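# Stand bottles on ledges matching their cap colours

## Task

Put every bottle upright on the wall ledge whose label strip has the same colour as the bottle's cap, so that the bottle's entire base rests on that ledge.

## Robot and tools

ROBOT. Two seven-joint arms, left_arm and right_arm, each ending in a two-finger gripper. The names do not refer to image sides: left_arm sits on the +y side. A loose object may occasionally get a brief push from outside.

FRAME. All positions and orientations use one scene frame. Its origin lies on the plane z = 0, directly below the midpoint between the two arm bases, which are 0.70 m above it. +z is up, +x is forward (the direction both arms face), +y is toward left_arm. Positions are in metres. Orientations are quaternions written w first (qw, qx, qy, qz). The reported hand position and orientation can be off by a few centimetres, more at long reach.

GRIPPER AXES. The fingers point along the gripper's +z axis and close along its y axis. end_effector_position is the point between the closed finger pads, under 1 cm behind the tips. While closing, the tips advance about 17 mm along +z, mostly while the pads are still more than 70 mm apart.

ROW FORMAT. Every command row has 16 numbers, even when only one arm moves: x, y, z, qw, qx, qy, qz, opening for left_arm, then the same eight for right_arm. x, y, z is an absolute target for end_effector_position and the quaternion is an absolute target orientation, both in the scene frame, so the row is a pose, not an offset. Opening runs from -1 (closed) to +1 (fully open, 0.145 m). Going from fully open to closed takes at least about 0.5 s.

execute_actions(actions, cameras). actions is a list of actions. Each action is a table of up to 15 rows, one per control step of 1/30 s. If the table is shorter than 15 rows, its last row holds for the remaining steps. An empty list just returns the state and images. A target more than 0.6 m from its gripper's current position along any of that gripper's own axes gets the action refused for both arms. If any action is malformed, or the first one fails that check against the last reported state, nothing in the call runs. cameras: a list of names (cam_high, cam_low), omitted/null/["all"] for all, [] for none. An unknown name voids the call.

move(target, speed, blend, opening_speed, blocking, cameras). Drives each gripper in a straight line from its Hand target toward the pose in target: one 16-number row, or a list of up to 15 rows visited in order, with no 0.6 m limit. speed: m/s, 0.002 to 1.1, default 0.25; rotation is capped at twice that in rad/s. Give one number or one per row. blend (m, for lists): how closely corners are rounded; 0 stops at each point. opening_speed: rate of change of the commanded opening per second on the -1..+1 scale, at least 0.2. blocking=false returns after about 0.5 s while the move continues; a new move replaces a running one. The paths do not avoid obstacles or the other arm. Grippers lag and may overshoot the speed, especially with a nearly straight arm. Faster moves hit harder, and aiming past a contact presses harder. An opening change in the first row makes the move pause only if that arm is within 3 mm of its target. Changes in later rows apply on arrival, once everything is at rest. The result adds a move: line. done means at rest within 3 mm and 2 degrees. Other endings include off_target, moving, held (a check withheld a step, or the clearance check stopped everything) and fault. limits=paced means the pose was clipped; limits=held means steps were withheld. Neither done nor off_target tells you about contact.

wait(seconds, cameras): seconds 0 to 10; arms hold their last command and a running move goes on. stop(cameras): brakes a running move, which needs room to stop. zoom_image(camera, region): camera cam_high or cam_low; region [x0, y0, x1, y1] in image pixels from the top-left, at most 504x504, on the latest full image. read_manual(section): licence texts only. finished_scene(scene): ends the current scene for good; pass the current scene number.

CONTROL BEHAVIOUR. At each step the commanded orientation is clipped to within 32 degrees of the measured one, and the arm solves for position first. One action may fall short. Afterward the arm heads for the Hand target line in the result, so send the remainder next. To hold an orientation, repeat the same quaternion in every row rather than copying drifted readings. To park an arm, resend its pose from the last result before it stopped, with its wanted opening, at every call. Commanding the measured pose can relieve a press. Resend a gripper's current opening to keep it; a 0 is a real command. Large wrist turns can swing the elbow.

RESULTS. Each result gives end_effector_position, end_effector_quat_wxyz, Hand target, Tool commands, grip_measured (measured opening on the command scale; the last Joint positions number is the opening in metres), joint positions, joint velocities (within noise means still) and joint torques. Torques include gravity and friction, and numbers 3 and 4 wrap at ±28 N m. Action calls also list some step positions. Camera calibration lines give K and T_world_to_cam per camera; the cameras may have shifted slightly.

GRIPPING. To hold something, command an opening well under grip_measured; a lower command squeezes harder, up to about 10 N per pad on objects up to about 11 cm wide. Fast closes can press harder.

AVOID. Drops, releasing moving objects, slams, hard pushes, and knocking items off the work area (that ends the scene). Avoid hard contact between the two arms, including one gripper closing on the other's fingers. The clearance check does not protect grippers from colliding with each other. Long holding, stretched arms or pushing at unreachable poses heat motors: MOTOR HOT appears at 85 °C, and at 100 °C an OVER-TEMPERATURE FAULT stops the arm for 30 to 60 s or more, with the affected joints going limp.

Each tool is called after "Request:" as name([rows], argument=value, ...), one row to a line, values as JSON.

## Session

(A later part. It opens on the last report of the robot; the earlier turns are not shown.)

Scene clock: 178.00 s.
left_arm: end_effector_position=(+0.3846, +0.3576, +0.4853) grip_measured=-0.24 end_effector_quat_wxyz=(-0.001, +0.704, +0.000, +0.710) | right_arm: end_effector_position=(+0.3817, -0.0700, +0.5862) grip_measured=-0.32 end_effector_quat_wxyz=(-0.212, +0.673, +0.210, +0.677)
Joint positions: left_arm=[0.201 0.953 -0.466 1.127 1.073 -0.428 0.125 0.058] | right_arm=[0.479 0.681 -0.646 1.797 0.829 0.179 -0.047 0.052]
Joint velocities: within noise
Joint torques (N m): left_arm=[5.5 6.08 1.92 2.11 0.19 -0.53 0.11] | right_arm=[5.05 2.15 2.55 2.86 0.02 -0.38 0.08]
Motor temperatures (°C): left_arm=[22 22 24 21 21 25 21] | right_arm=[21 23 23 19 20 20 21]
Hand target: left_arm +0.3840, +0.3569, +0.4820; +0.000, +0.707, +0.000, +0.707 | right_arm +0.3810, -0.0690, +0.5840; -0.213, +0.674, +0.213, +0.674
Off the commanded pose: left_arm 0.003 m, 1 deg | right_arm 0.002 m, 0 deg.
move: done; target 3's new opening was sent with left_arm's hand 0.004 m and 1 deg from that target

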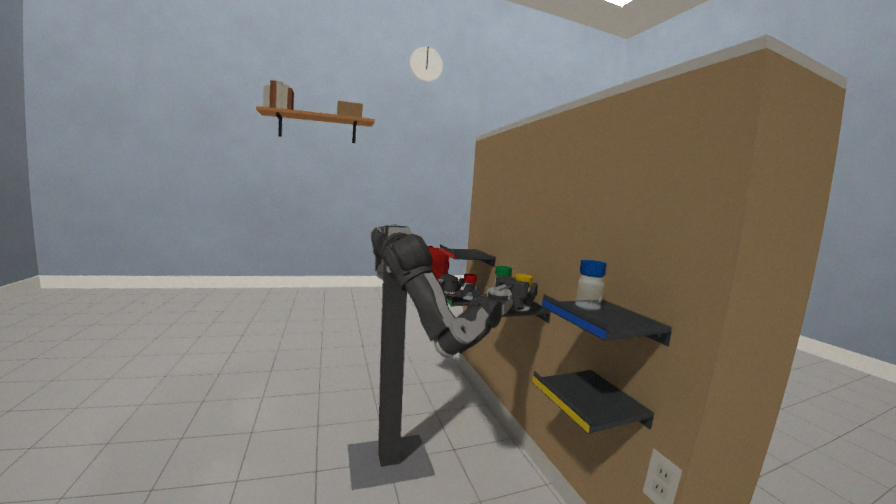

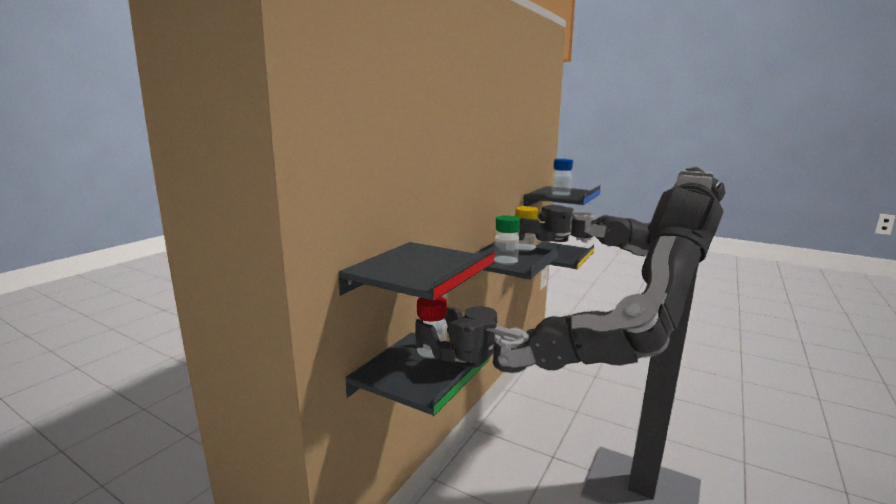

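Request:
move([
  [0.384,0.357,0.512,0,0.7071,0,0.7071,-0.6,0.381,-0.072,0.632,-0.2126,0.6744,0.2126,0.6744,-0.6],
  [0.24,0.345,0.518,0,0.7071,0,0.7071,-0.6,0.28,-0.14,0.632,-0.2126,0.6744,0.2126,0.6744,-0.6],
  [0.24,0.34,0.65,0,0.7071,0,0.7071,-0.6,0.24,-0.32,0.52,0,0.7071,0,0.7071,-0.6],
  [0.27,0.352,0.72,0,0.7071,0,0.7071,-0.6,0.31,-0.362,0.52,0,0.7071,0,0.7071,-0.6],
  [0.382,0.36,0.715,0,0.7071,0,0.7071,-0.6,0.378,-0.366,0.515,0,0.7071,0,0.7071,-0.6],
  [0.382,0.36,0.688,0,0.7071,0,0.7071,-0.6,0.378,-0.366,0.495,0,0.7071,0,0.7071,-0.6],
], speed=[0.15,0.25,0.25,0.25,0.2,0.08], blend=[0.005,0.02,0.02,0.02,0.01,0])

Request:
zoom_image(camera="cam_low", region=[330, 130, 650, 410])

Request:
zoom_image(camera="cam_high", region=[440, 210, 680, 440])

Scene clock: 200.17 s.
left_arm: end_effector_position=(+0.3819, +0.3601, +0.6873) grip_measured=-0.24 end_effector_quat_wxyz=(+0.001, +0.710, +0.001, +0.704) | right_arm: end_effector_position=(+0.3771, -0.3672, +0.4920) grip_measured=-0.32 end_effector_quat_wxyz=(+0.001, +0.712, -0.002, +0.702)
Joint positions: left_arm=[-1.407 1.585 1.368 1.619 1.573 -0.032 -0.062 0.058] | right_arm=[0.07 0.771 0.009 1.173 0.786 -0.194 0.28 0.052]
Joint velocities: within noise
Joint torques (N m): left_arm=[4.89 1.57 3.33 0.4 0.05 -0.99 0.08] | right_arm=[4.65 6.26 3.18 3.28 0.29 -0.75 0.16]
Motor temperatures (°C): left_arm=[22 23 24 21 21 25 21] | right_arm=[22 23 23 19 20 20 21]
Hand target: left_arm +0.3820, +0.3599, +0.6879; +0.000, +0.707, +0.000, +0.707 | right_arm +0.3780, -0.3660, +0.4950; +0.000, +0.707, +0.000, +0.707
Off the commanded pose: left_arm 0.001 m, 0 deg | right_arm 0.003 m, 1 deg.
move: done

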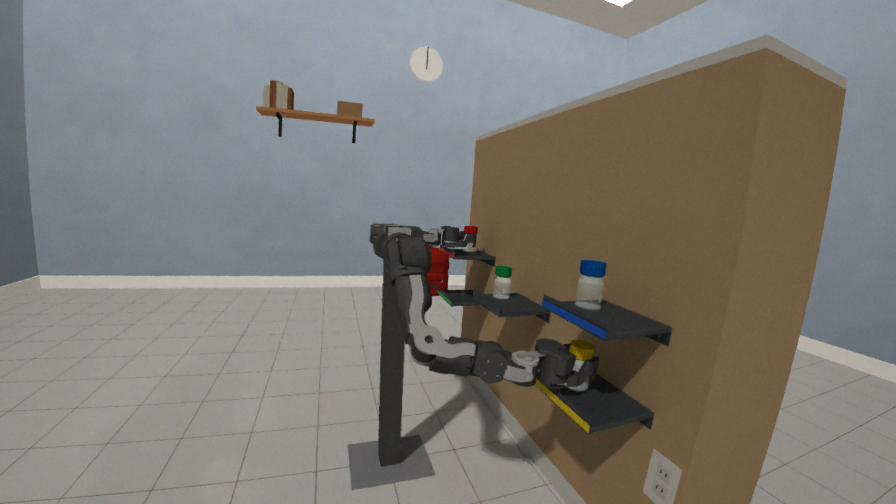

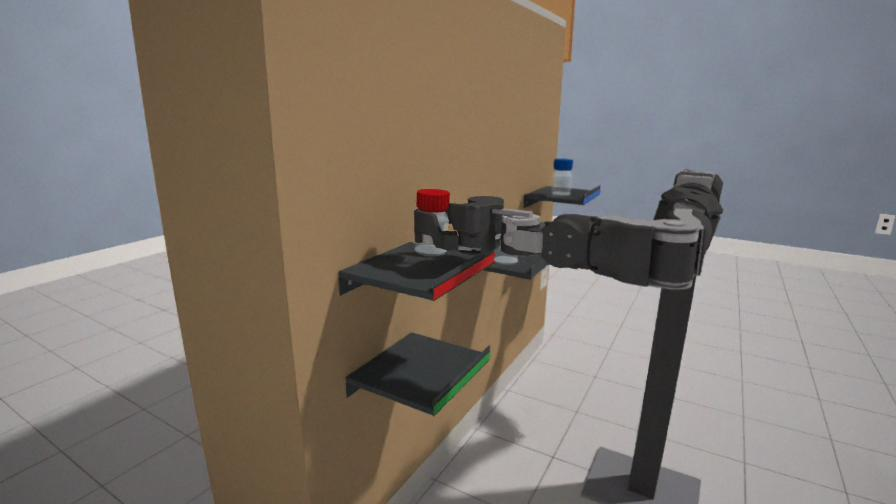

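Scaled by 1.575 from the camera's 896x504 image, which has a finer 1280x720 frame.

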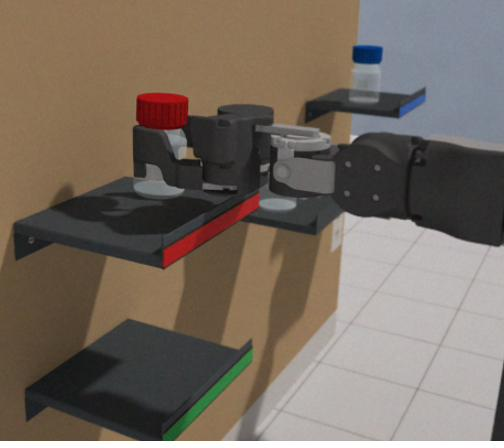

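Scaled by 2.100 from the camera's 896x504 image, which has a finer 1280x720 frame.

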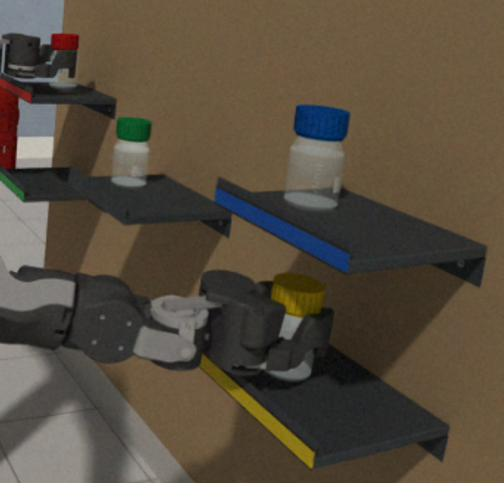

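Request:
move([
  [0.382,0.36,0.680,0,0.7071,0,0.7071,-0.6,0.378,-0.366,0.487,0,0.7071,0,0.7071,-0.6],
  [0.382,0.36,0.676,0,0.7071,0,0.7071,-0.6,0.378,-0.366,0.483,0,0.7071,0,0.7071,-0.6],
], speed=[0.05,0.04], cameras=[])

Scene clock: 206.40 s.
left_arm: end_effector_position=(+0.3817, +0.3603, +0.6784) grip_measured=-0.24 end_effector_quat_wxyz=(+0.001, +0.706, +0.001, +0.709) | right_arm: end_effector_position=(+0.3786, -0.3682, +0.4891) grip_measured=-0.32 end_effector_quat_wxyz=(+0.003, +0.700, -0.001, +0.714)
Joint positions: left_arm=[-1.407 1.587 1.317 1.616 1.571 -0.094 -0.062 0.058] | right_arm=[0.094 0.749 0.001 1.122 0.773 -0.253 0.304 0.052]
Joint velocities: within noise
Joint torques (N m): left_arm=[4.58 1.96 2.61 0.06 0.05 -0.78 0.07] | right_arm=[3.44 5.68 1.22 2.21 0.26 -0.19 0.11]
Motor temperatures (°C): left_arm=[22 22 24 21 21 26 21] | right_arm=[22 23 23 20 20 20 21]
Hand target: left_arm +0.3820, +0.3600, +0.6759; +0.000, +0.707, +0.000, +0.707 | right_arm +0.3779, -0.3660, +0.4830; +0.000, +0.707, +0.000, +0.707
Off the commanded pose: left_arm 0.002 m, 0 deg | right_arm 0.007 m, 1 deg.
joint sent to its limit (left arm) — joint 1 (shoulder pitch), lower limit. The joint targets still meet the commanded pose.
move: off_target (right_arm)
No camera images: "cameras" was empty.

Request:
move([
  [0.382,0.36,0.672,0,0.7071,0,0.7071,-0.6,0.378,-0.367,0.489,0,0.7071,0,0.7071,-0.6],
  [0.382,0.36,0.678,0,0.7071,0,0.7071,-0.6,0.378,-0.367,0.489,0,0.7071,0,0.7071,0.4],
  [0.382,0.36,0.678,0,0.7071,0,0.7071,0.4,0.31,-0.362,0.495,0,0.7071,0,0.7071,0.4],
  [0.32,0.36,0.682,0,0.7071,0,0.7071,0.4,0.26,-0.34,0.495,0,0.7071,0,0.7071,0.4],
  [0.235,0.34,0.684,0,0.7071,0,0.7071,0.4,0.25,-0.30,0.48,0,0.7071,0,0.7071,0.4],
], speed=[0.05,0.05,0.12,0.15,0.2], opening_speed=1.5)

Request:
zoom_image(camera="cam_high", region=[440, 210, 680, 440])

Request:
zoom_image(camera="cam_low", region=[330, 130, 650, 410])

Scene clock: 228.23 s.
left_arm: end_effector_position=(+0.2352, +0.3407, +0.6840) grip_measured=+0.40 end_effector_quat_wxyz=(+0.000, +0.706, +0.003, +0.708) | right_arm: end_effector_position=(+0.2498, -0.2997, +0.4791) grip_measured=+0.40 end_effector_quat_wxyz=(-0.002, +0.709, +0.001, +0.706)
Joint positions: left_arm=[-1.409 0.852 1.432 2.187 1.478 0.045 0.092 0.105] | right_arm=[-0.665 0.551 0.306 1.772 0.658 -0.323 0.16 0.105]
Joint velocities: within noise
Joint torques (N m): left_arm=[-0.57 1.2 3.21 0.88 0.14 -0.52 0.23] | right_arm=[0.44 3.18 2.74 3.78 0.15 -0.48 -0.14]
Motor temperatures (°C): left_arm=[22 22 25 21 21 25 21] | right_arm=[21 24 23 20 20 20 21]
Hand target: left_arm +0.2350, +0.3400, +0.6840; +0.000, +0.707, +0.000, +0.707 | right_arm +0.2500, -0.3000, +0.4800; +0.000, +0.707, +0.000, +0.707
Off the commanded pose: left_arm 0.001 m, 0 deg | right_arm 0.001 m, 0 deg.
joint sent to its limit (left arm) — joint 1 (shoulder pitch), lower limit. The joint targets still meet the commanded pose.
move: done

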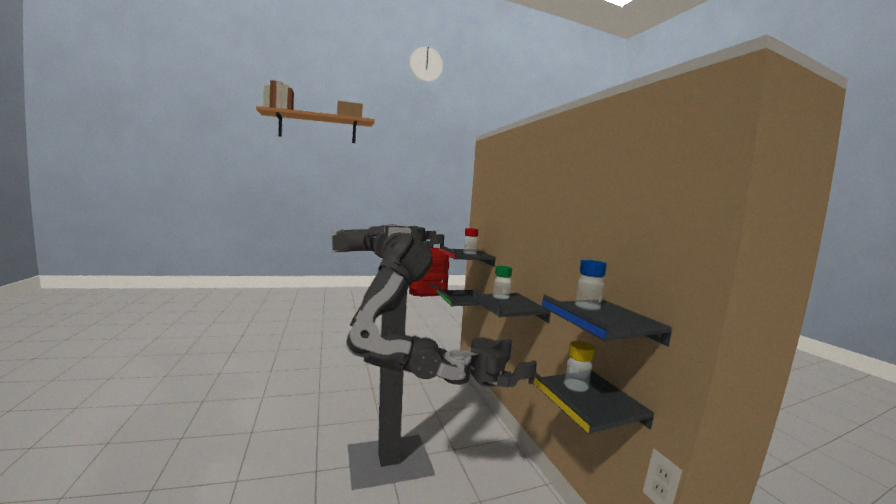

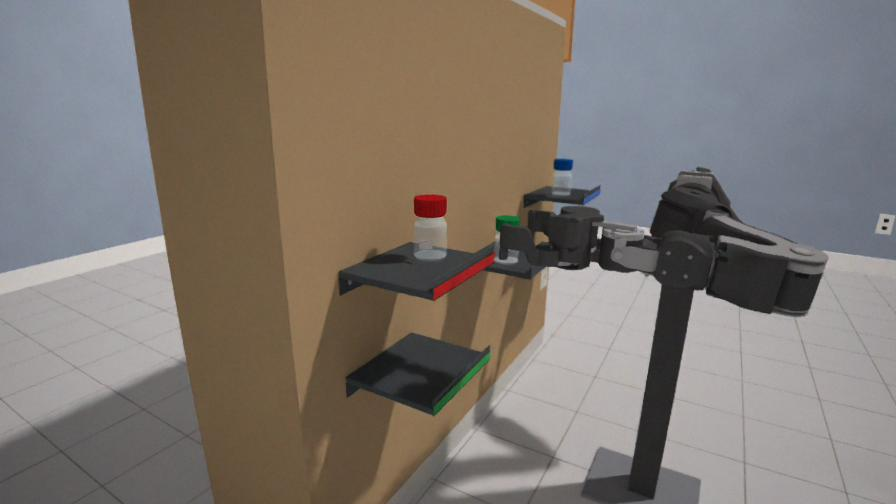

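Scaled by 2.100 from the camera's 896x504 image, which has a finer 1280x720 frame.

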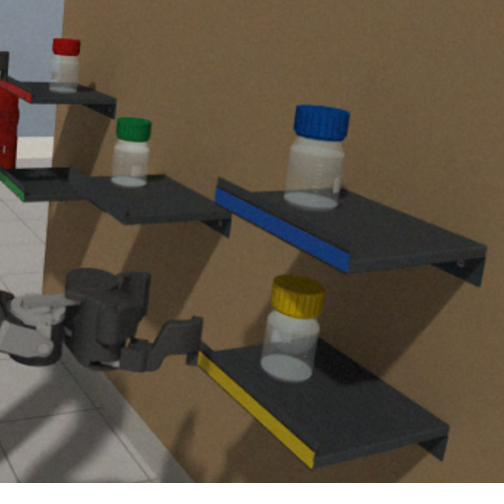

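Scaled by 1.575 from the camera's 896x504 image, which has a finer 1280x720 frame.

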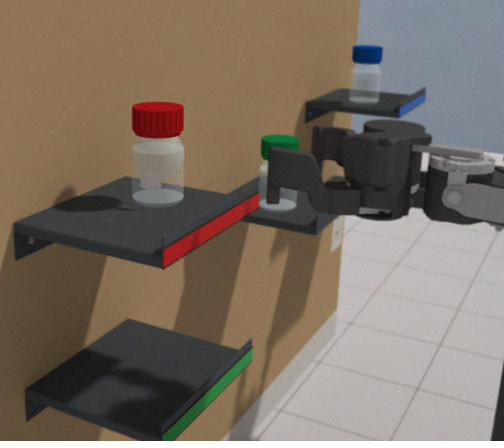

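Request:
move([
  [0.24,0.28,0.60,0,0.7071,0,0.7071,0.4,0.25,-0.30,0.48,0,0.7071,0,0.7071,0.4],
  [0.26,0.21,0.46,0,0.7071,0,0.7071,0.4,0.25,-0.30,0.48,0,0.7071,0,0.7071,0.4],
  [0.262,0.19,0.54,0.11,0.698,-0.11,0.698,0.4,0.25,-0.30,0.48,0,0.7071,0,0.7071,0.4],
  [0.285,0.120,0.600,0.2126,0.6744,-0.2126,0.6744,0.4,0.25,-0.30,0.48,0,0.7071,0,0.7071,0.4],
], blend=[0.02,0.02,0.02,0])

Request:
zoom_image(camera="cam_low", region=[460, 150, 640, 300])

Scene clock: 252.67 s.
left_arm: end_effector_position=(+0.2849, +0.1203, +0.6022) grip_measured=+0.40 end_effector_quat_wxyz=(+0.211, +0.672, -0.213, +0.677) | right_arm: end_effector_position=(+0.2498, -0.2997, +0.4791) grip_measured=+0.40 end_effector_quat_wxyz=(-0.002, +0.709, +0.001, +0.706)
Joint positions: left_arm=[-0.062 1.243 -0.377 2.248 1.032 -0.12 -0.154 0.105] | right_arm=[-0.665 0.551 0.306 1.772 0.658 -0.323 0.16 0.105]
Joint velocities: within noise
Joint torques (N m): left_arm=[3.89 3.6 1.44 2.21 0.12 -0.53 0.2] | right_arm=[0.51 3.13 2.71 3.74 0.15 -0.48 -0.13]
Motor temperatures (°C): left_arm=[21 21 25 21 21 25 21] | right_arm=[21 23 23 20 20 20 21]
Hand target: left_arm +0.2850, +0.1200, +0.6000; +0.213, +0.674, -0.213, +0.674 | right_arm +0.2500, -0.3000, +0.4800; +0.000, +0.707, +0.000, +0.707
Off the commanded pose: left_arm 0.002 m, 0 deg | right_arm 0.001 m, 0 deg.
move: done

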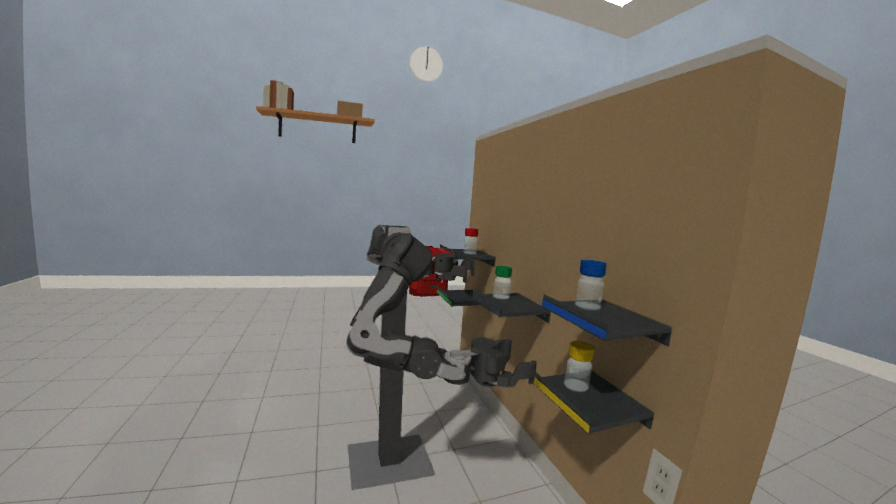

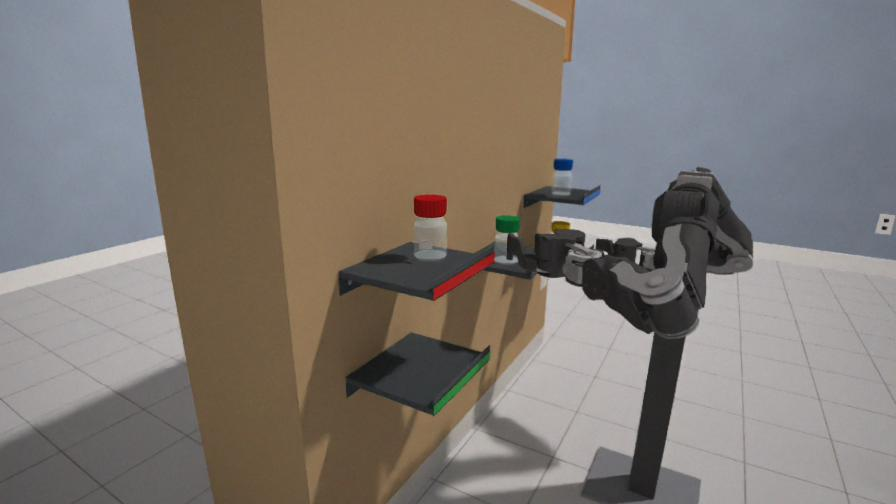

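Scaled by 2.800 from the camera's 896x504 image, which has a finer 1280x720 frame.

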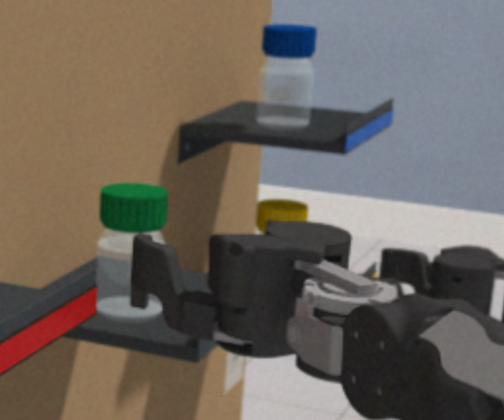

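Request:
move([
  [0.374,0.058,0.585,0.2126,0.6744,-0.2126,0.6744,0.55,0.25,-0.30,0.48,0,0.7071,0,0.7071,0.4],
  [0.374,0.058,0.585,0.2126,0.6744,-0.2126,0.6744,-0.6,0.25,-0.30,0.48,0,0.7071,0,0.7071,0.4],
], speed=0.12, opening_speed=1.5)

Request:
zoom_image(camera="cam_low", region=[460, 150, 640, 300])

Scene clock: 262.70 s.
left_arm: end_effector_position=(+0.3740, +0.0580, +0.5877) grip_measured=-0.25 end_effector_quat_wxyz=(+0.214, +0.672, -0.211, +0.677) | right_arm: end_effector_position=(+0.2498, -0.2997, +0.4791) grip_measured=+0.40 end_effector_quat_wxyz=(-0.002, +0.709, +0.001, +0.706)
Joint positions: left_arm=[0.519 0.704 -0.741 1.84 0.863 0.155 -0.134 0.057] | right_arm=[-0.665 0.551 0.306 1.772 0.658 -0.323 0.16 0.105]
Joint velocities: within noise
Joint torques (N m): left_arm=[6.84 1.94 1.89 3.04 0.03 -0.57 0.13] | right_arm=[0.44 3.23 2.73 3.79 0.16 -0.46 -0.13]
Motor temperatures (°C): left_arm=[22 22 25 21 21 25 21] | right_arm=[21 23 23 20 20 20 21]
Hand target: left_arm +0.3740, +0.0581, +0.5851; +0.213, +0.674, -0.213, +0.674 | right_arm +0.2500, -0.3000, +0.4800; +0.000, +0.707, +0.000, +0.707
Off the commanded pose: left_arm 0.003 m, 0 deg | right_arm 0.001 m, 0 deg.
move: done

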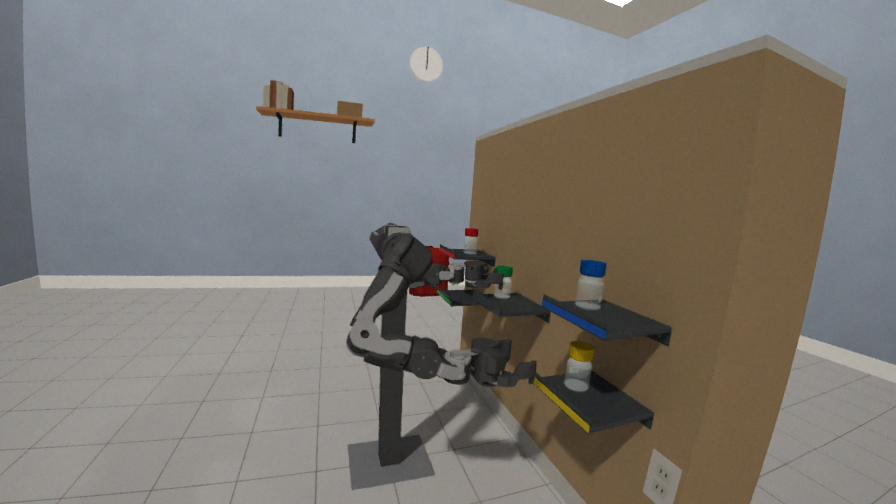

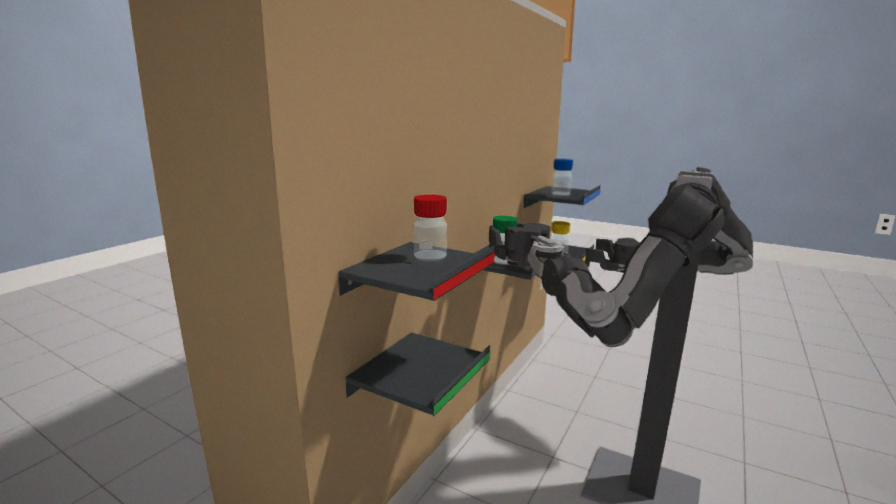

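Scaled by 2.800 from the camera's 896x504 image, which has a finer 1280x720 frame.

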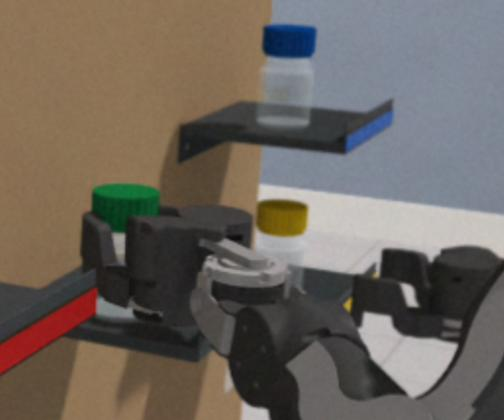

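Request:
move([
  [0.373,0.06,0.634,0.2126,0.6744,-0.2126,0.6744,-0.6,0.25,-0.30,0.48,0,0.7071,0,0.7071,0.4],
  [0.28,0.13,0.636,0.2126,0.6744,-0.2126,0.6744,-0.6,0.25,-0.30,0.48,0,0.7071,0,0.7071,0.4],
  [0.24,0.30,0.53,0,0.7071,0,0.7071,-0.6,0.25,-0.30,0.48,0,0.7071,0,0.7071,0.4],
  [0.30,0.35,0.522,0,0.7071,0,0.7071,-0.6,0.25,-0.30,0.48,0,0.7071,0,0.7071,0.4],
  [0.377,0.356,0.518,0,0.7071,0,0.7071,-0.6,0.25,-0.30,0.48,0,0.7071,0,0.7071,0.4],
  [0.377,0.356,0.496,0,0.7071,0,0.7071,-0.6,0.25,-0.30,0.48,0,0.7071,0,0.7071,0.4],
], speed=[0.15,0.25,0.25,0.25,0.15,0.07], blend=[0.005,0.02,0.02,0.02,0.005,0])

Request:
zoom_image(camera="cam_low", region=[330, 130, 650, 410])

Scene clock: 281.23 s.
left_arm: end_effector_position=(+0.3774, +0.3577, +0.4974) grip_measured=-0.26 end_effector_quat_wxyz=(-0.003, +0.707, +0.001, +0.707) | right_arm: end_effector_position=(+0.2498, -0.2997, +0.4792) grip_measured=+0.40 end_effector_quat_wxyz=(-0.002, +0.708, +0.001, +0.706)
Joint positions: left_arm=[0.738 1.214 -1.45 1.231 1.513 -0.719 -0.027 0.057] | right_arm=[-0.665 0.551 0.306 1.772 0.658 -0.323 0.16 0.105]
Joint velocities: within noise
Joint torques (N m): left_arm=[5.37 4.81 2.37 0.38 0.18 -0.81 0.26] | right_arm=[0.41 3.13 2.76 3.82 0.18 -0.48 -0.11]
Motor temperatures (°C): left_arm=[23 22 25 21 21 25 21] | right_arm=[21 23 23 20 20 20 21]
Hand target: left_arm +0.3770, +0.3560, +0.4960; +0.000, +0.707, +0.000, +0.707 | right_arm +0.2500, -0.3000, +0.4801; +0.000, +0.707, +0.000, +0.707
Off the commanded pose: left_arm 0.002 m, 0 deg | right_arm 0.001 m, 0 deg.
move: done

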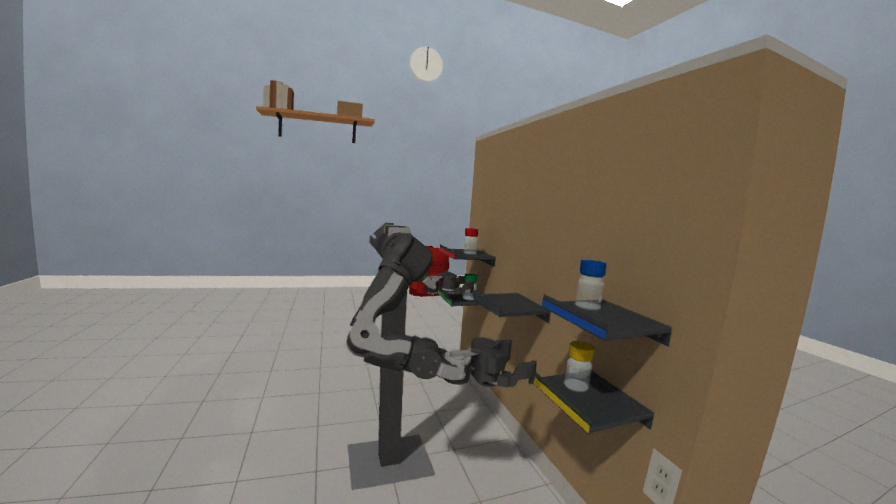

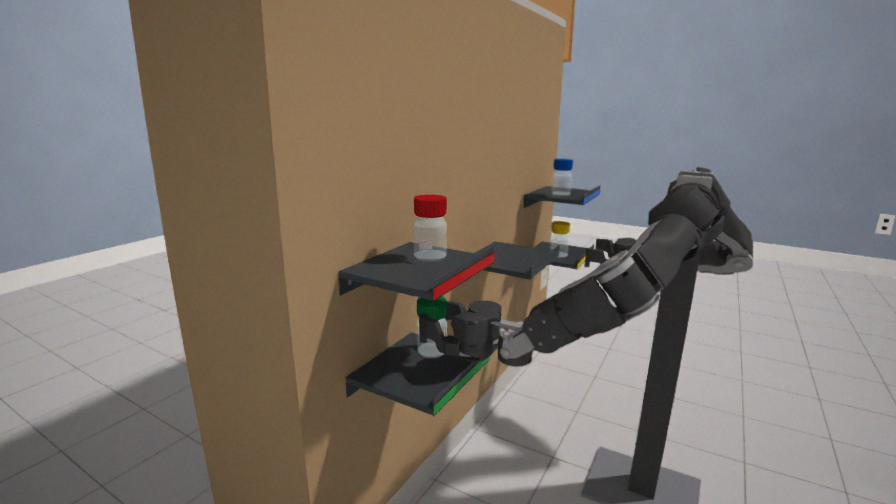

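Scaled by 1.575 from the camera's 896x504 image, which has a finer 1280x720 frame.

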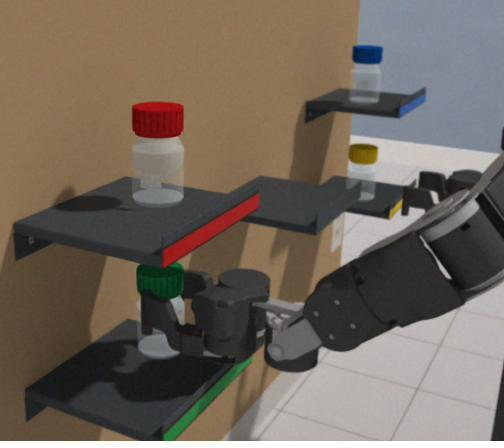

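Request:
move(target=[0.377,0.356,0.487,0,0.7071,0,0.7071,-0.6,0.25,-0.30,0.48,0,0.7071,0,0.7071,0.4], speed=0.05, cameras=[])

Scene clock: 285.40 s.
left_arm: end_effector_position=(+0.3787, +0.3590, +0.4966) grip_measured=-0.26 end_effector_quat_wxyz=(-0.004, +0.696, +0.001, +0.718) | right_arm: end_effector_position=(+0.2498, -0.2997, +0.4792) grip_measured=+0.40 end_effector_quat_wxyz=(-0.002, +0.708, +0.001, +0.706)
Joint positions: left_arm=[0.729 1.19 -1.451 1.191 1.52 -0.763 -0.011 0.057] | right_arm=[-0.665 0.551 0.306 1.772 0.658 -0.323 0.16 0.105]
Joint velocities: within noise
Joint torques (N m): left_arm=[4.29 3.89 1.01 0.18 0.23 -0.16 0.2] | right_arm=[0.41 3.23 2.82 3.89 0.14 -0.44 -0.13]
Motor temperatures (°C): left_arm=[23 22 25 21 21 25 21] | right_arm=[20 23 23 21 20 20 21]
Hand target: left_arm +0.3768, +0.3560, +0.4871; +0.000, +0.707, +0.000, +0.707 | right_arm +0.2500, -0.3000, +0.4801; +0.000, +0.707, +0.000, +0.707
Off the commanded pose: left_arm 0.010 m, 2 deg | right_arm 0.001 m, 0 deg.
move: off_target (left_arm)
No camera images: "cameras" was empty.

Contact at 0.4967. Release and retreat.

Request:
move([
  [0.378,0.357,0.4965,0,0.7071,0,0.7071,-0.6,0.25,-0.30,0.48,0,0.7071,0,0.7071,0.4],
  [0.378,0.357,0.4965,0,0.7071,0,0.7071,0.4,0.25,-0.30,0.48,0,0.7071,0,0.7071,0.4],
  [0.32,0.355,0.498,0,0.7071,0,0.7071,0.4,0.25,-0.30,0.48,0,0.7071,0,0.7071,0.4],
  [0.245,0.34,0.50,0,0.7071,0,0.7071,0.4,0.25,-0.30,0.48,0,0.7071,0,0.7071,0.4],
], speed=[0.05,0.05,0.12,0.18], opening_speed=1.5)

Request:
zoom_image(camera="cam_low", region=[330, 130, 650, 410])

Scene clock: 299.93 s.
left_arm: end_effector_position=(+0.2460, +0.3392, +0.5005) grip_measured=+0.40 end_effector_quat_wxyz=(-0.033, +0.787, -0.007, +0.616) | right_arm: end_effector_position=(+0.2498, -0.2997, +0.4792) grip_measured=+0.40 end_effector_quat_wxyz=(-0.002, +0.708, +0.001, +0.706)
Joint positions: left_arm=[0.502 1.719 -1.564 1.9 1.31 -0.787 -0.356 0.105] | right_arm=[-0.665 0.551 0.306 1.772 0.658 -0.323 0.16 0.105]
Joint velocities: within noise
Joint torques (N m): left_arm=[2.39 6.69 1.11 0.7 0.06 -0.65 0.22] | right_arm=[0.46 3.2 2.81 3.81 0.15 -0.48 -0.12]
Motor temperatures (°C): left_arm=[23 22 24 21 21 25 21] | right_arm=[20 23 23 21 20 20 21]
Hand target: left_arm +0.2453, +0.3399, +0.5001; -0.033, +0.788, -0.008, +0.615 | right_arm +0.2500, -0.3000, +0.4801; +0.000, +0.707, +0.000, +0.707
Off the commanded pose: left_arm 0.001 m, 14 deg | right_arm 0.001 m, 0 deg.
joint sent to its limit (left arm) — joint 3 (upper arm roll), lower limit; joint 6 (wrist pitch), lower limit. The joint targets are off in orientation, not in position.
move: off_target (left_arm)

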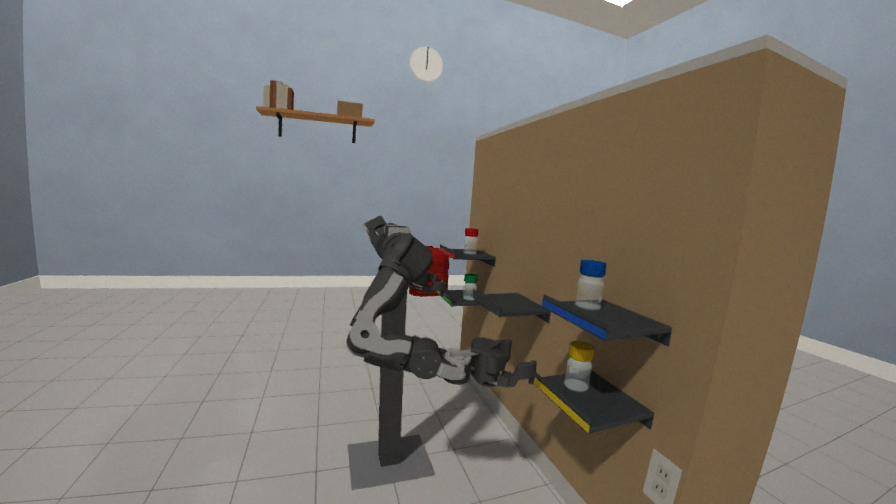

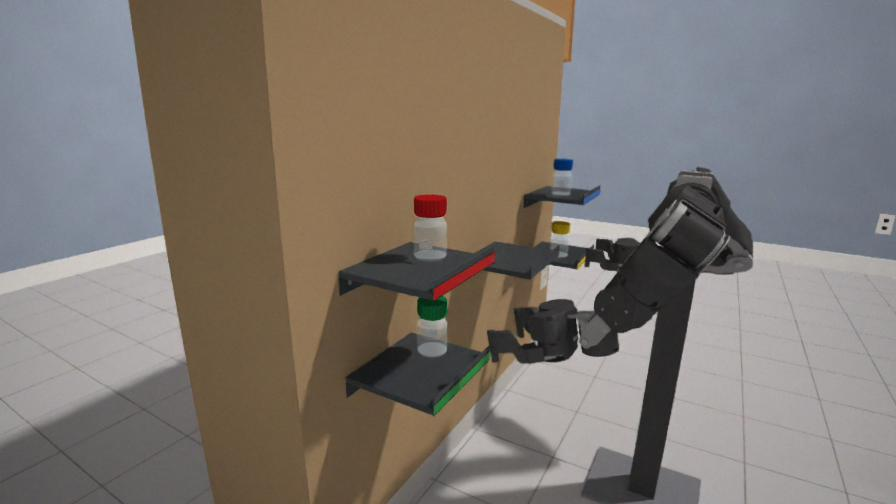

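Scaled by 1.575 from the camera's 896x504 image, which has a finer 1280x720 frame.

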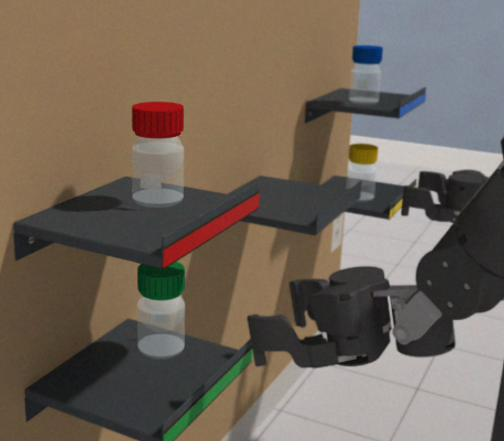

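All bottles stand on their matching ledges.

Request:
finished_scene(scene=2)

The scene is finished: the task was done.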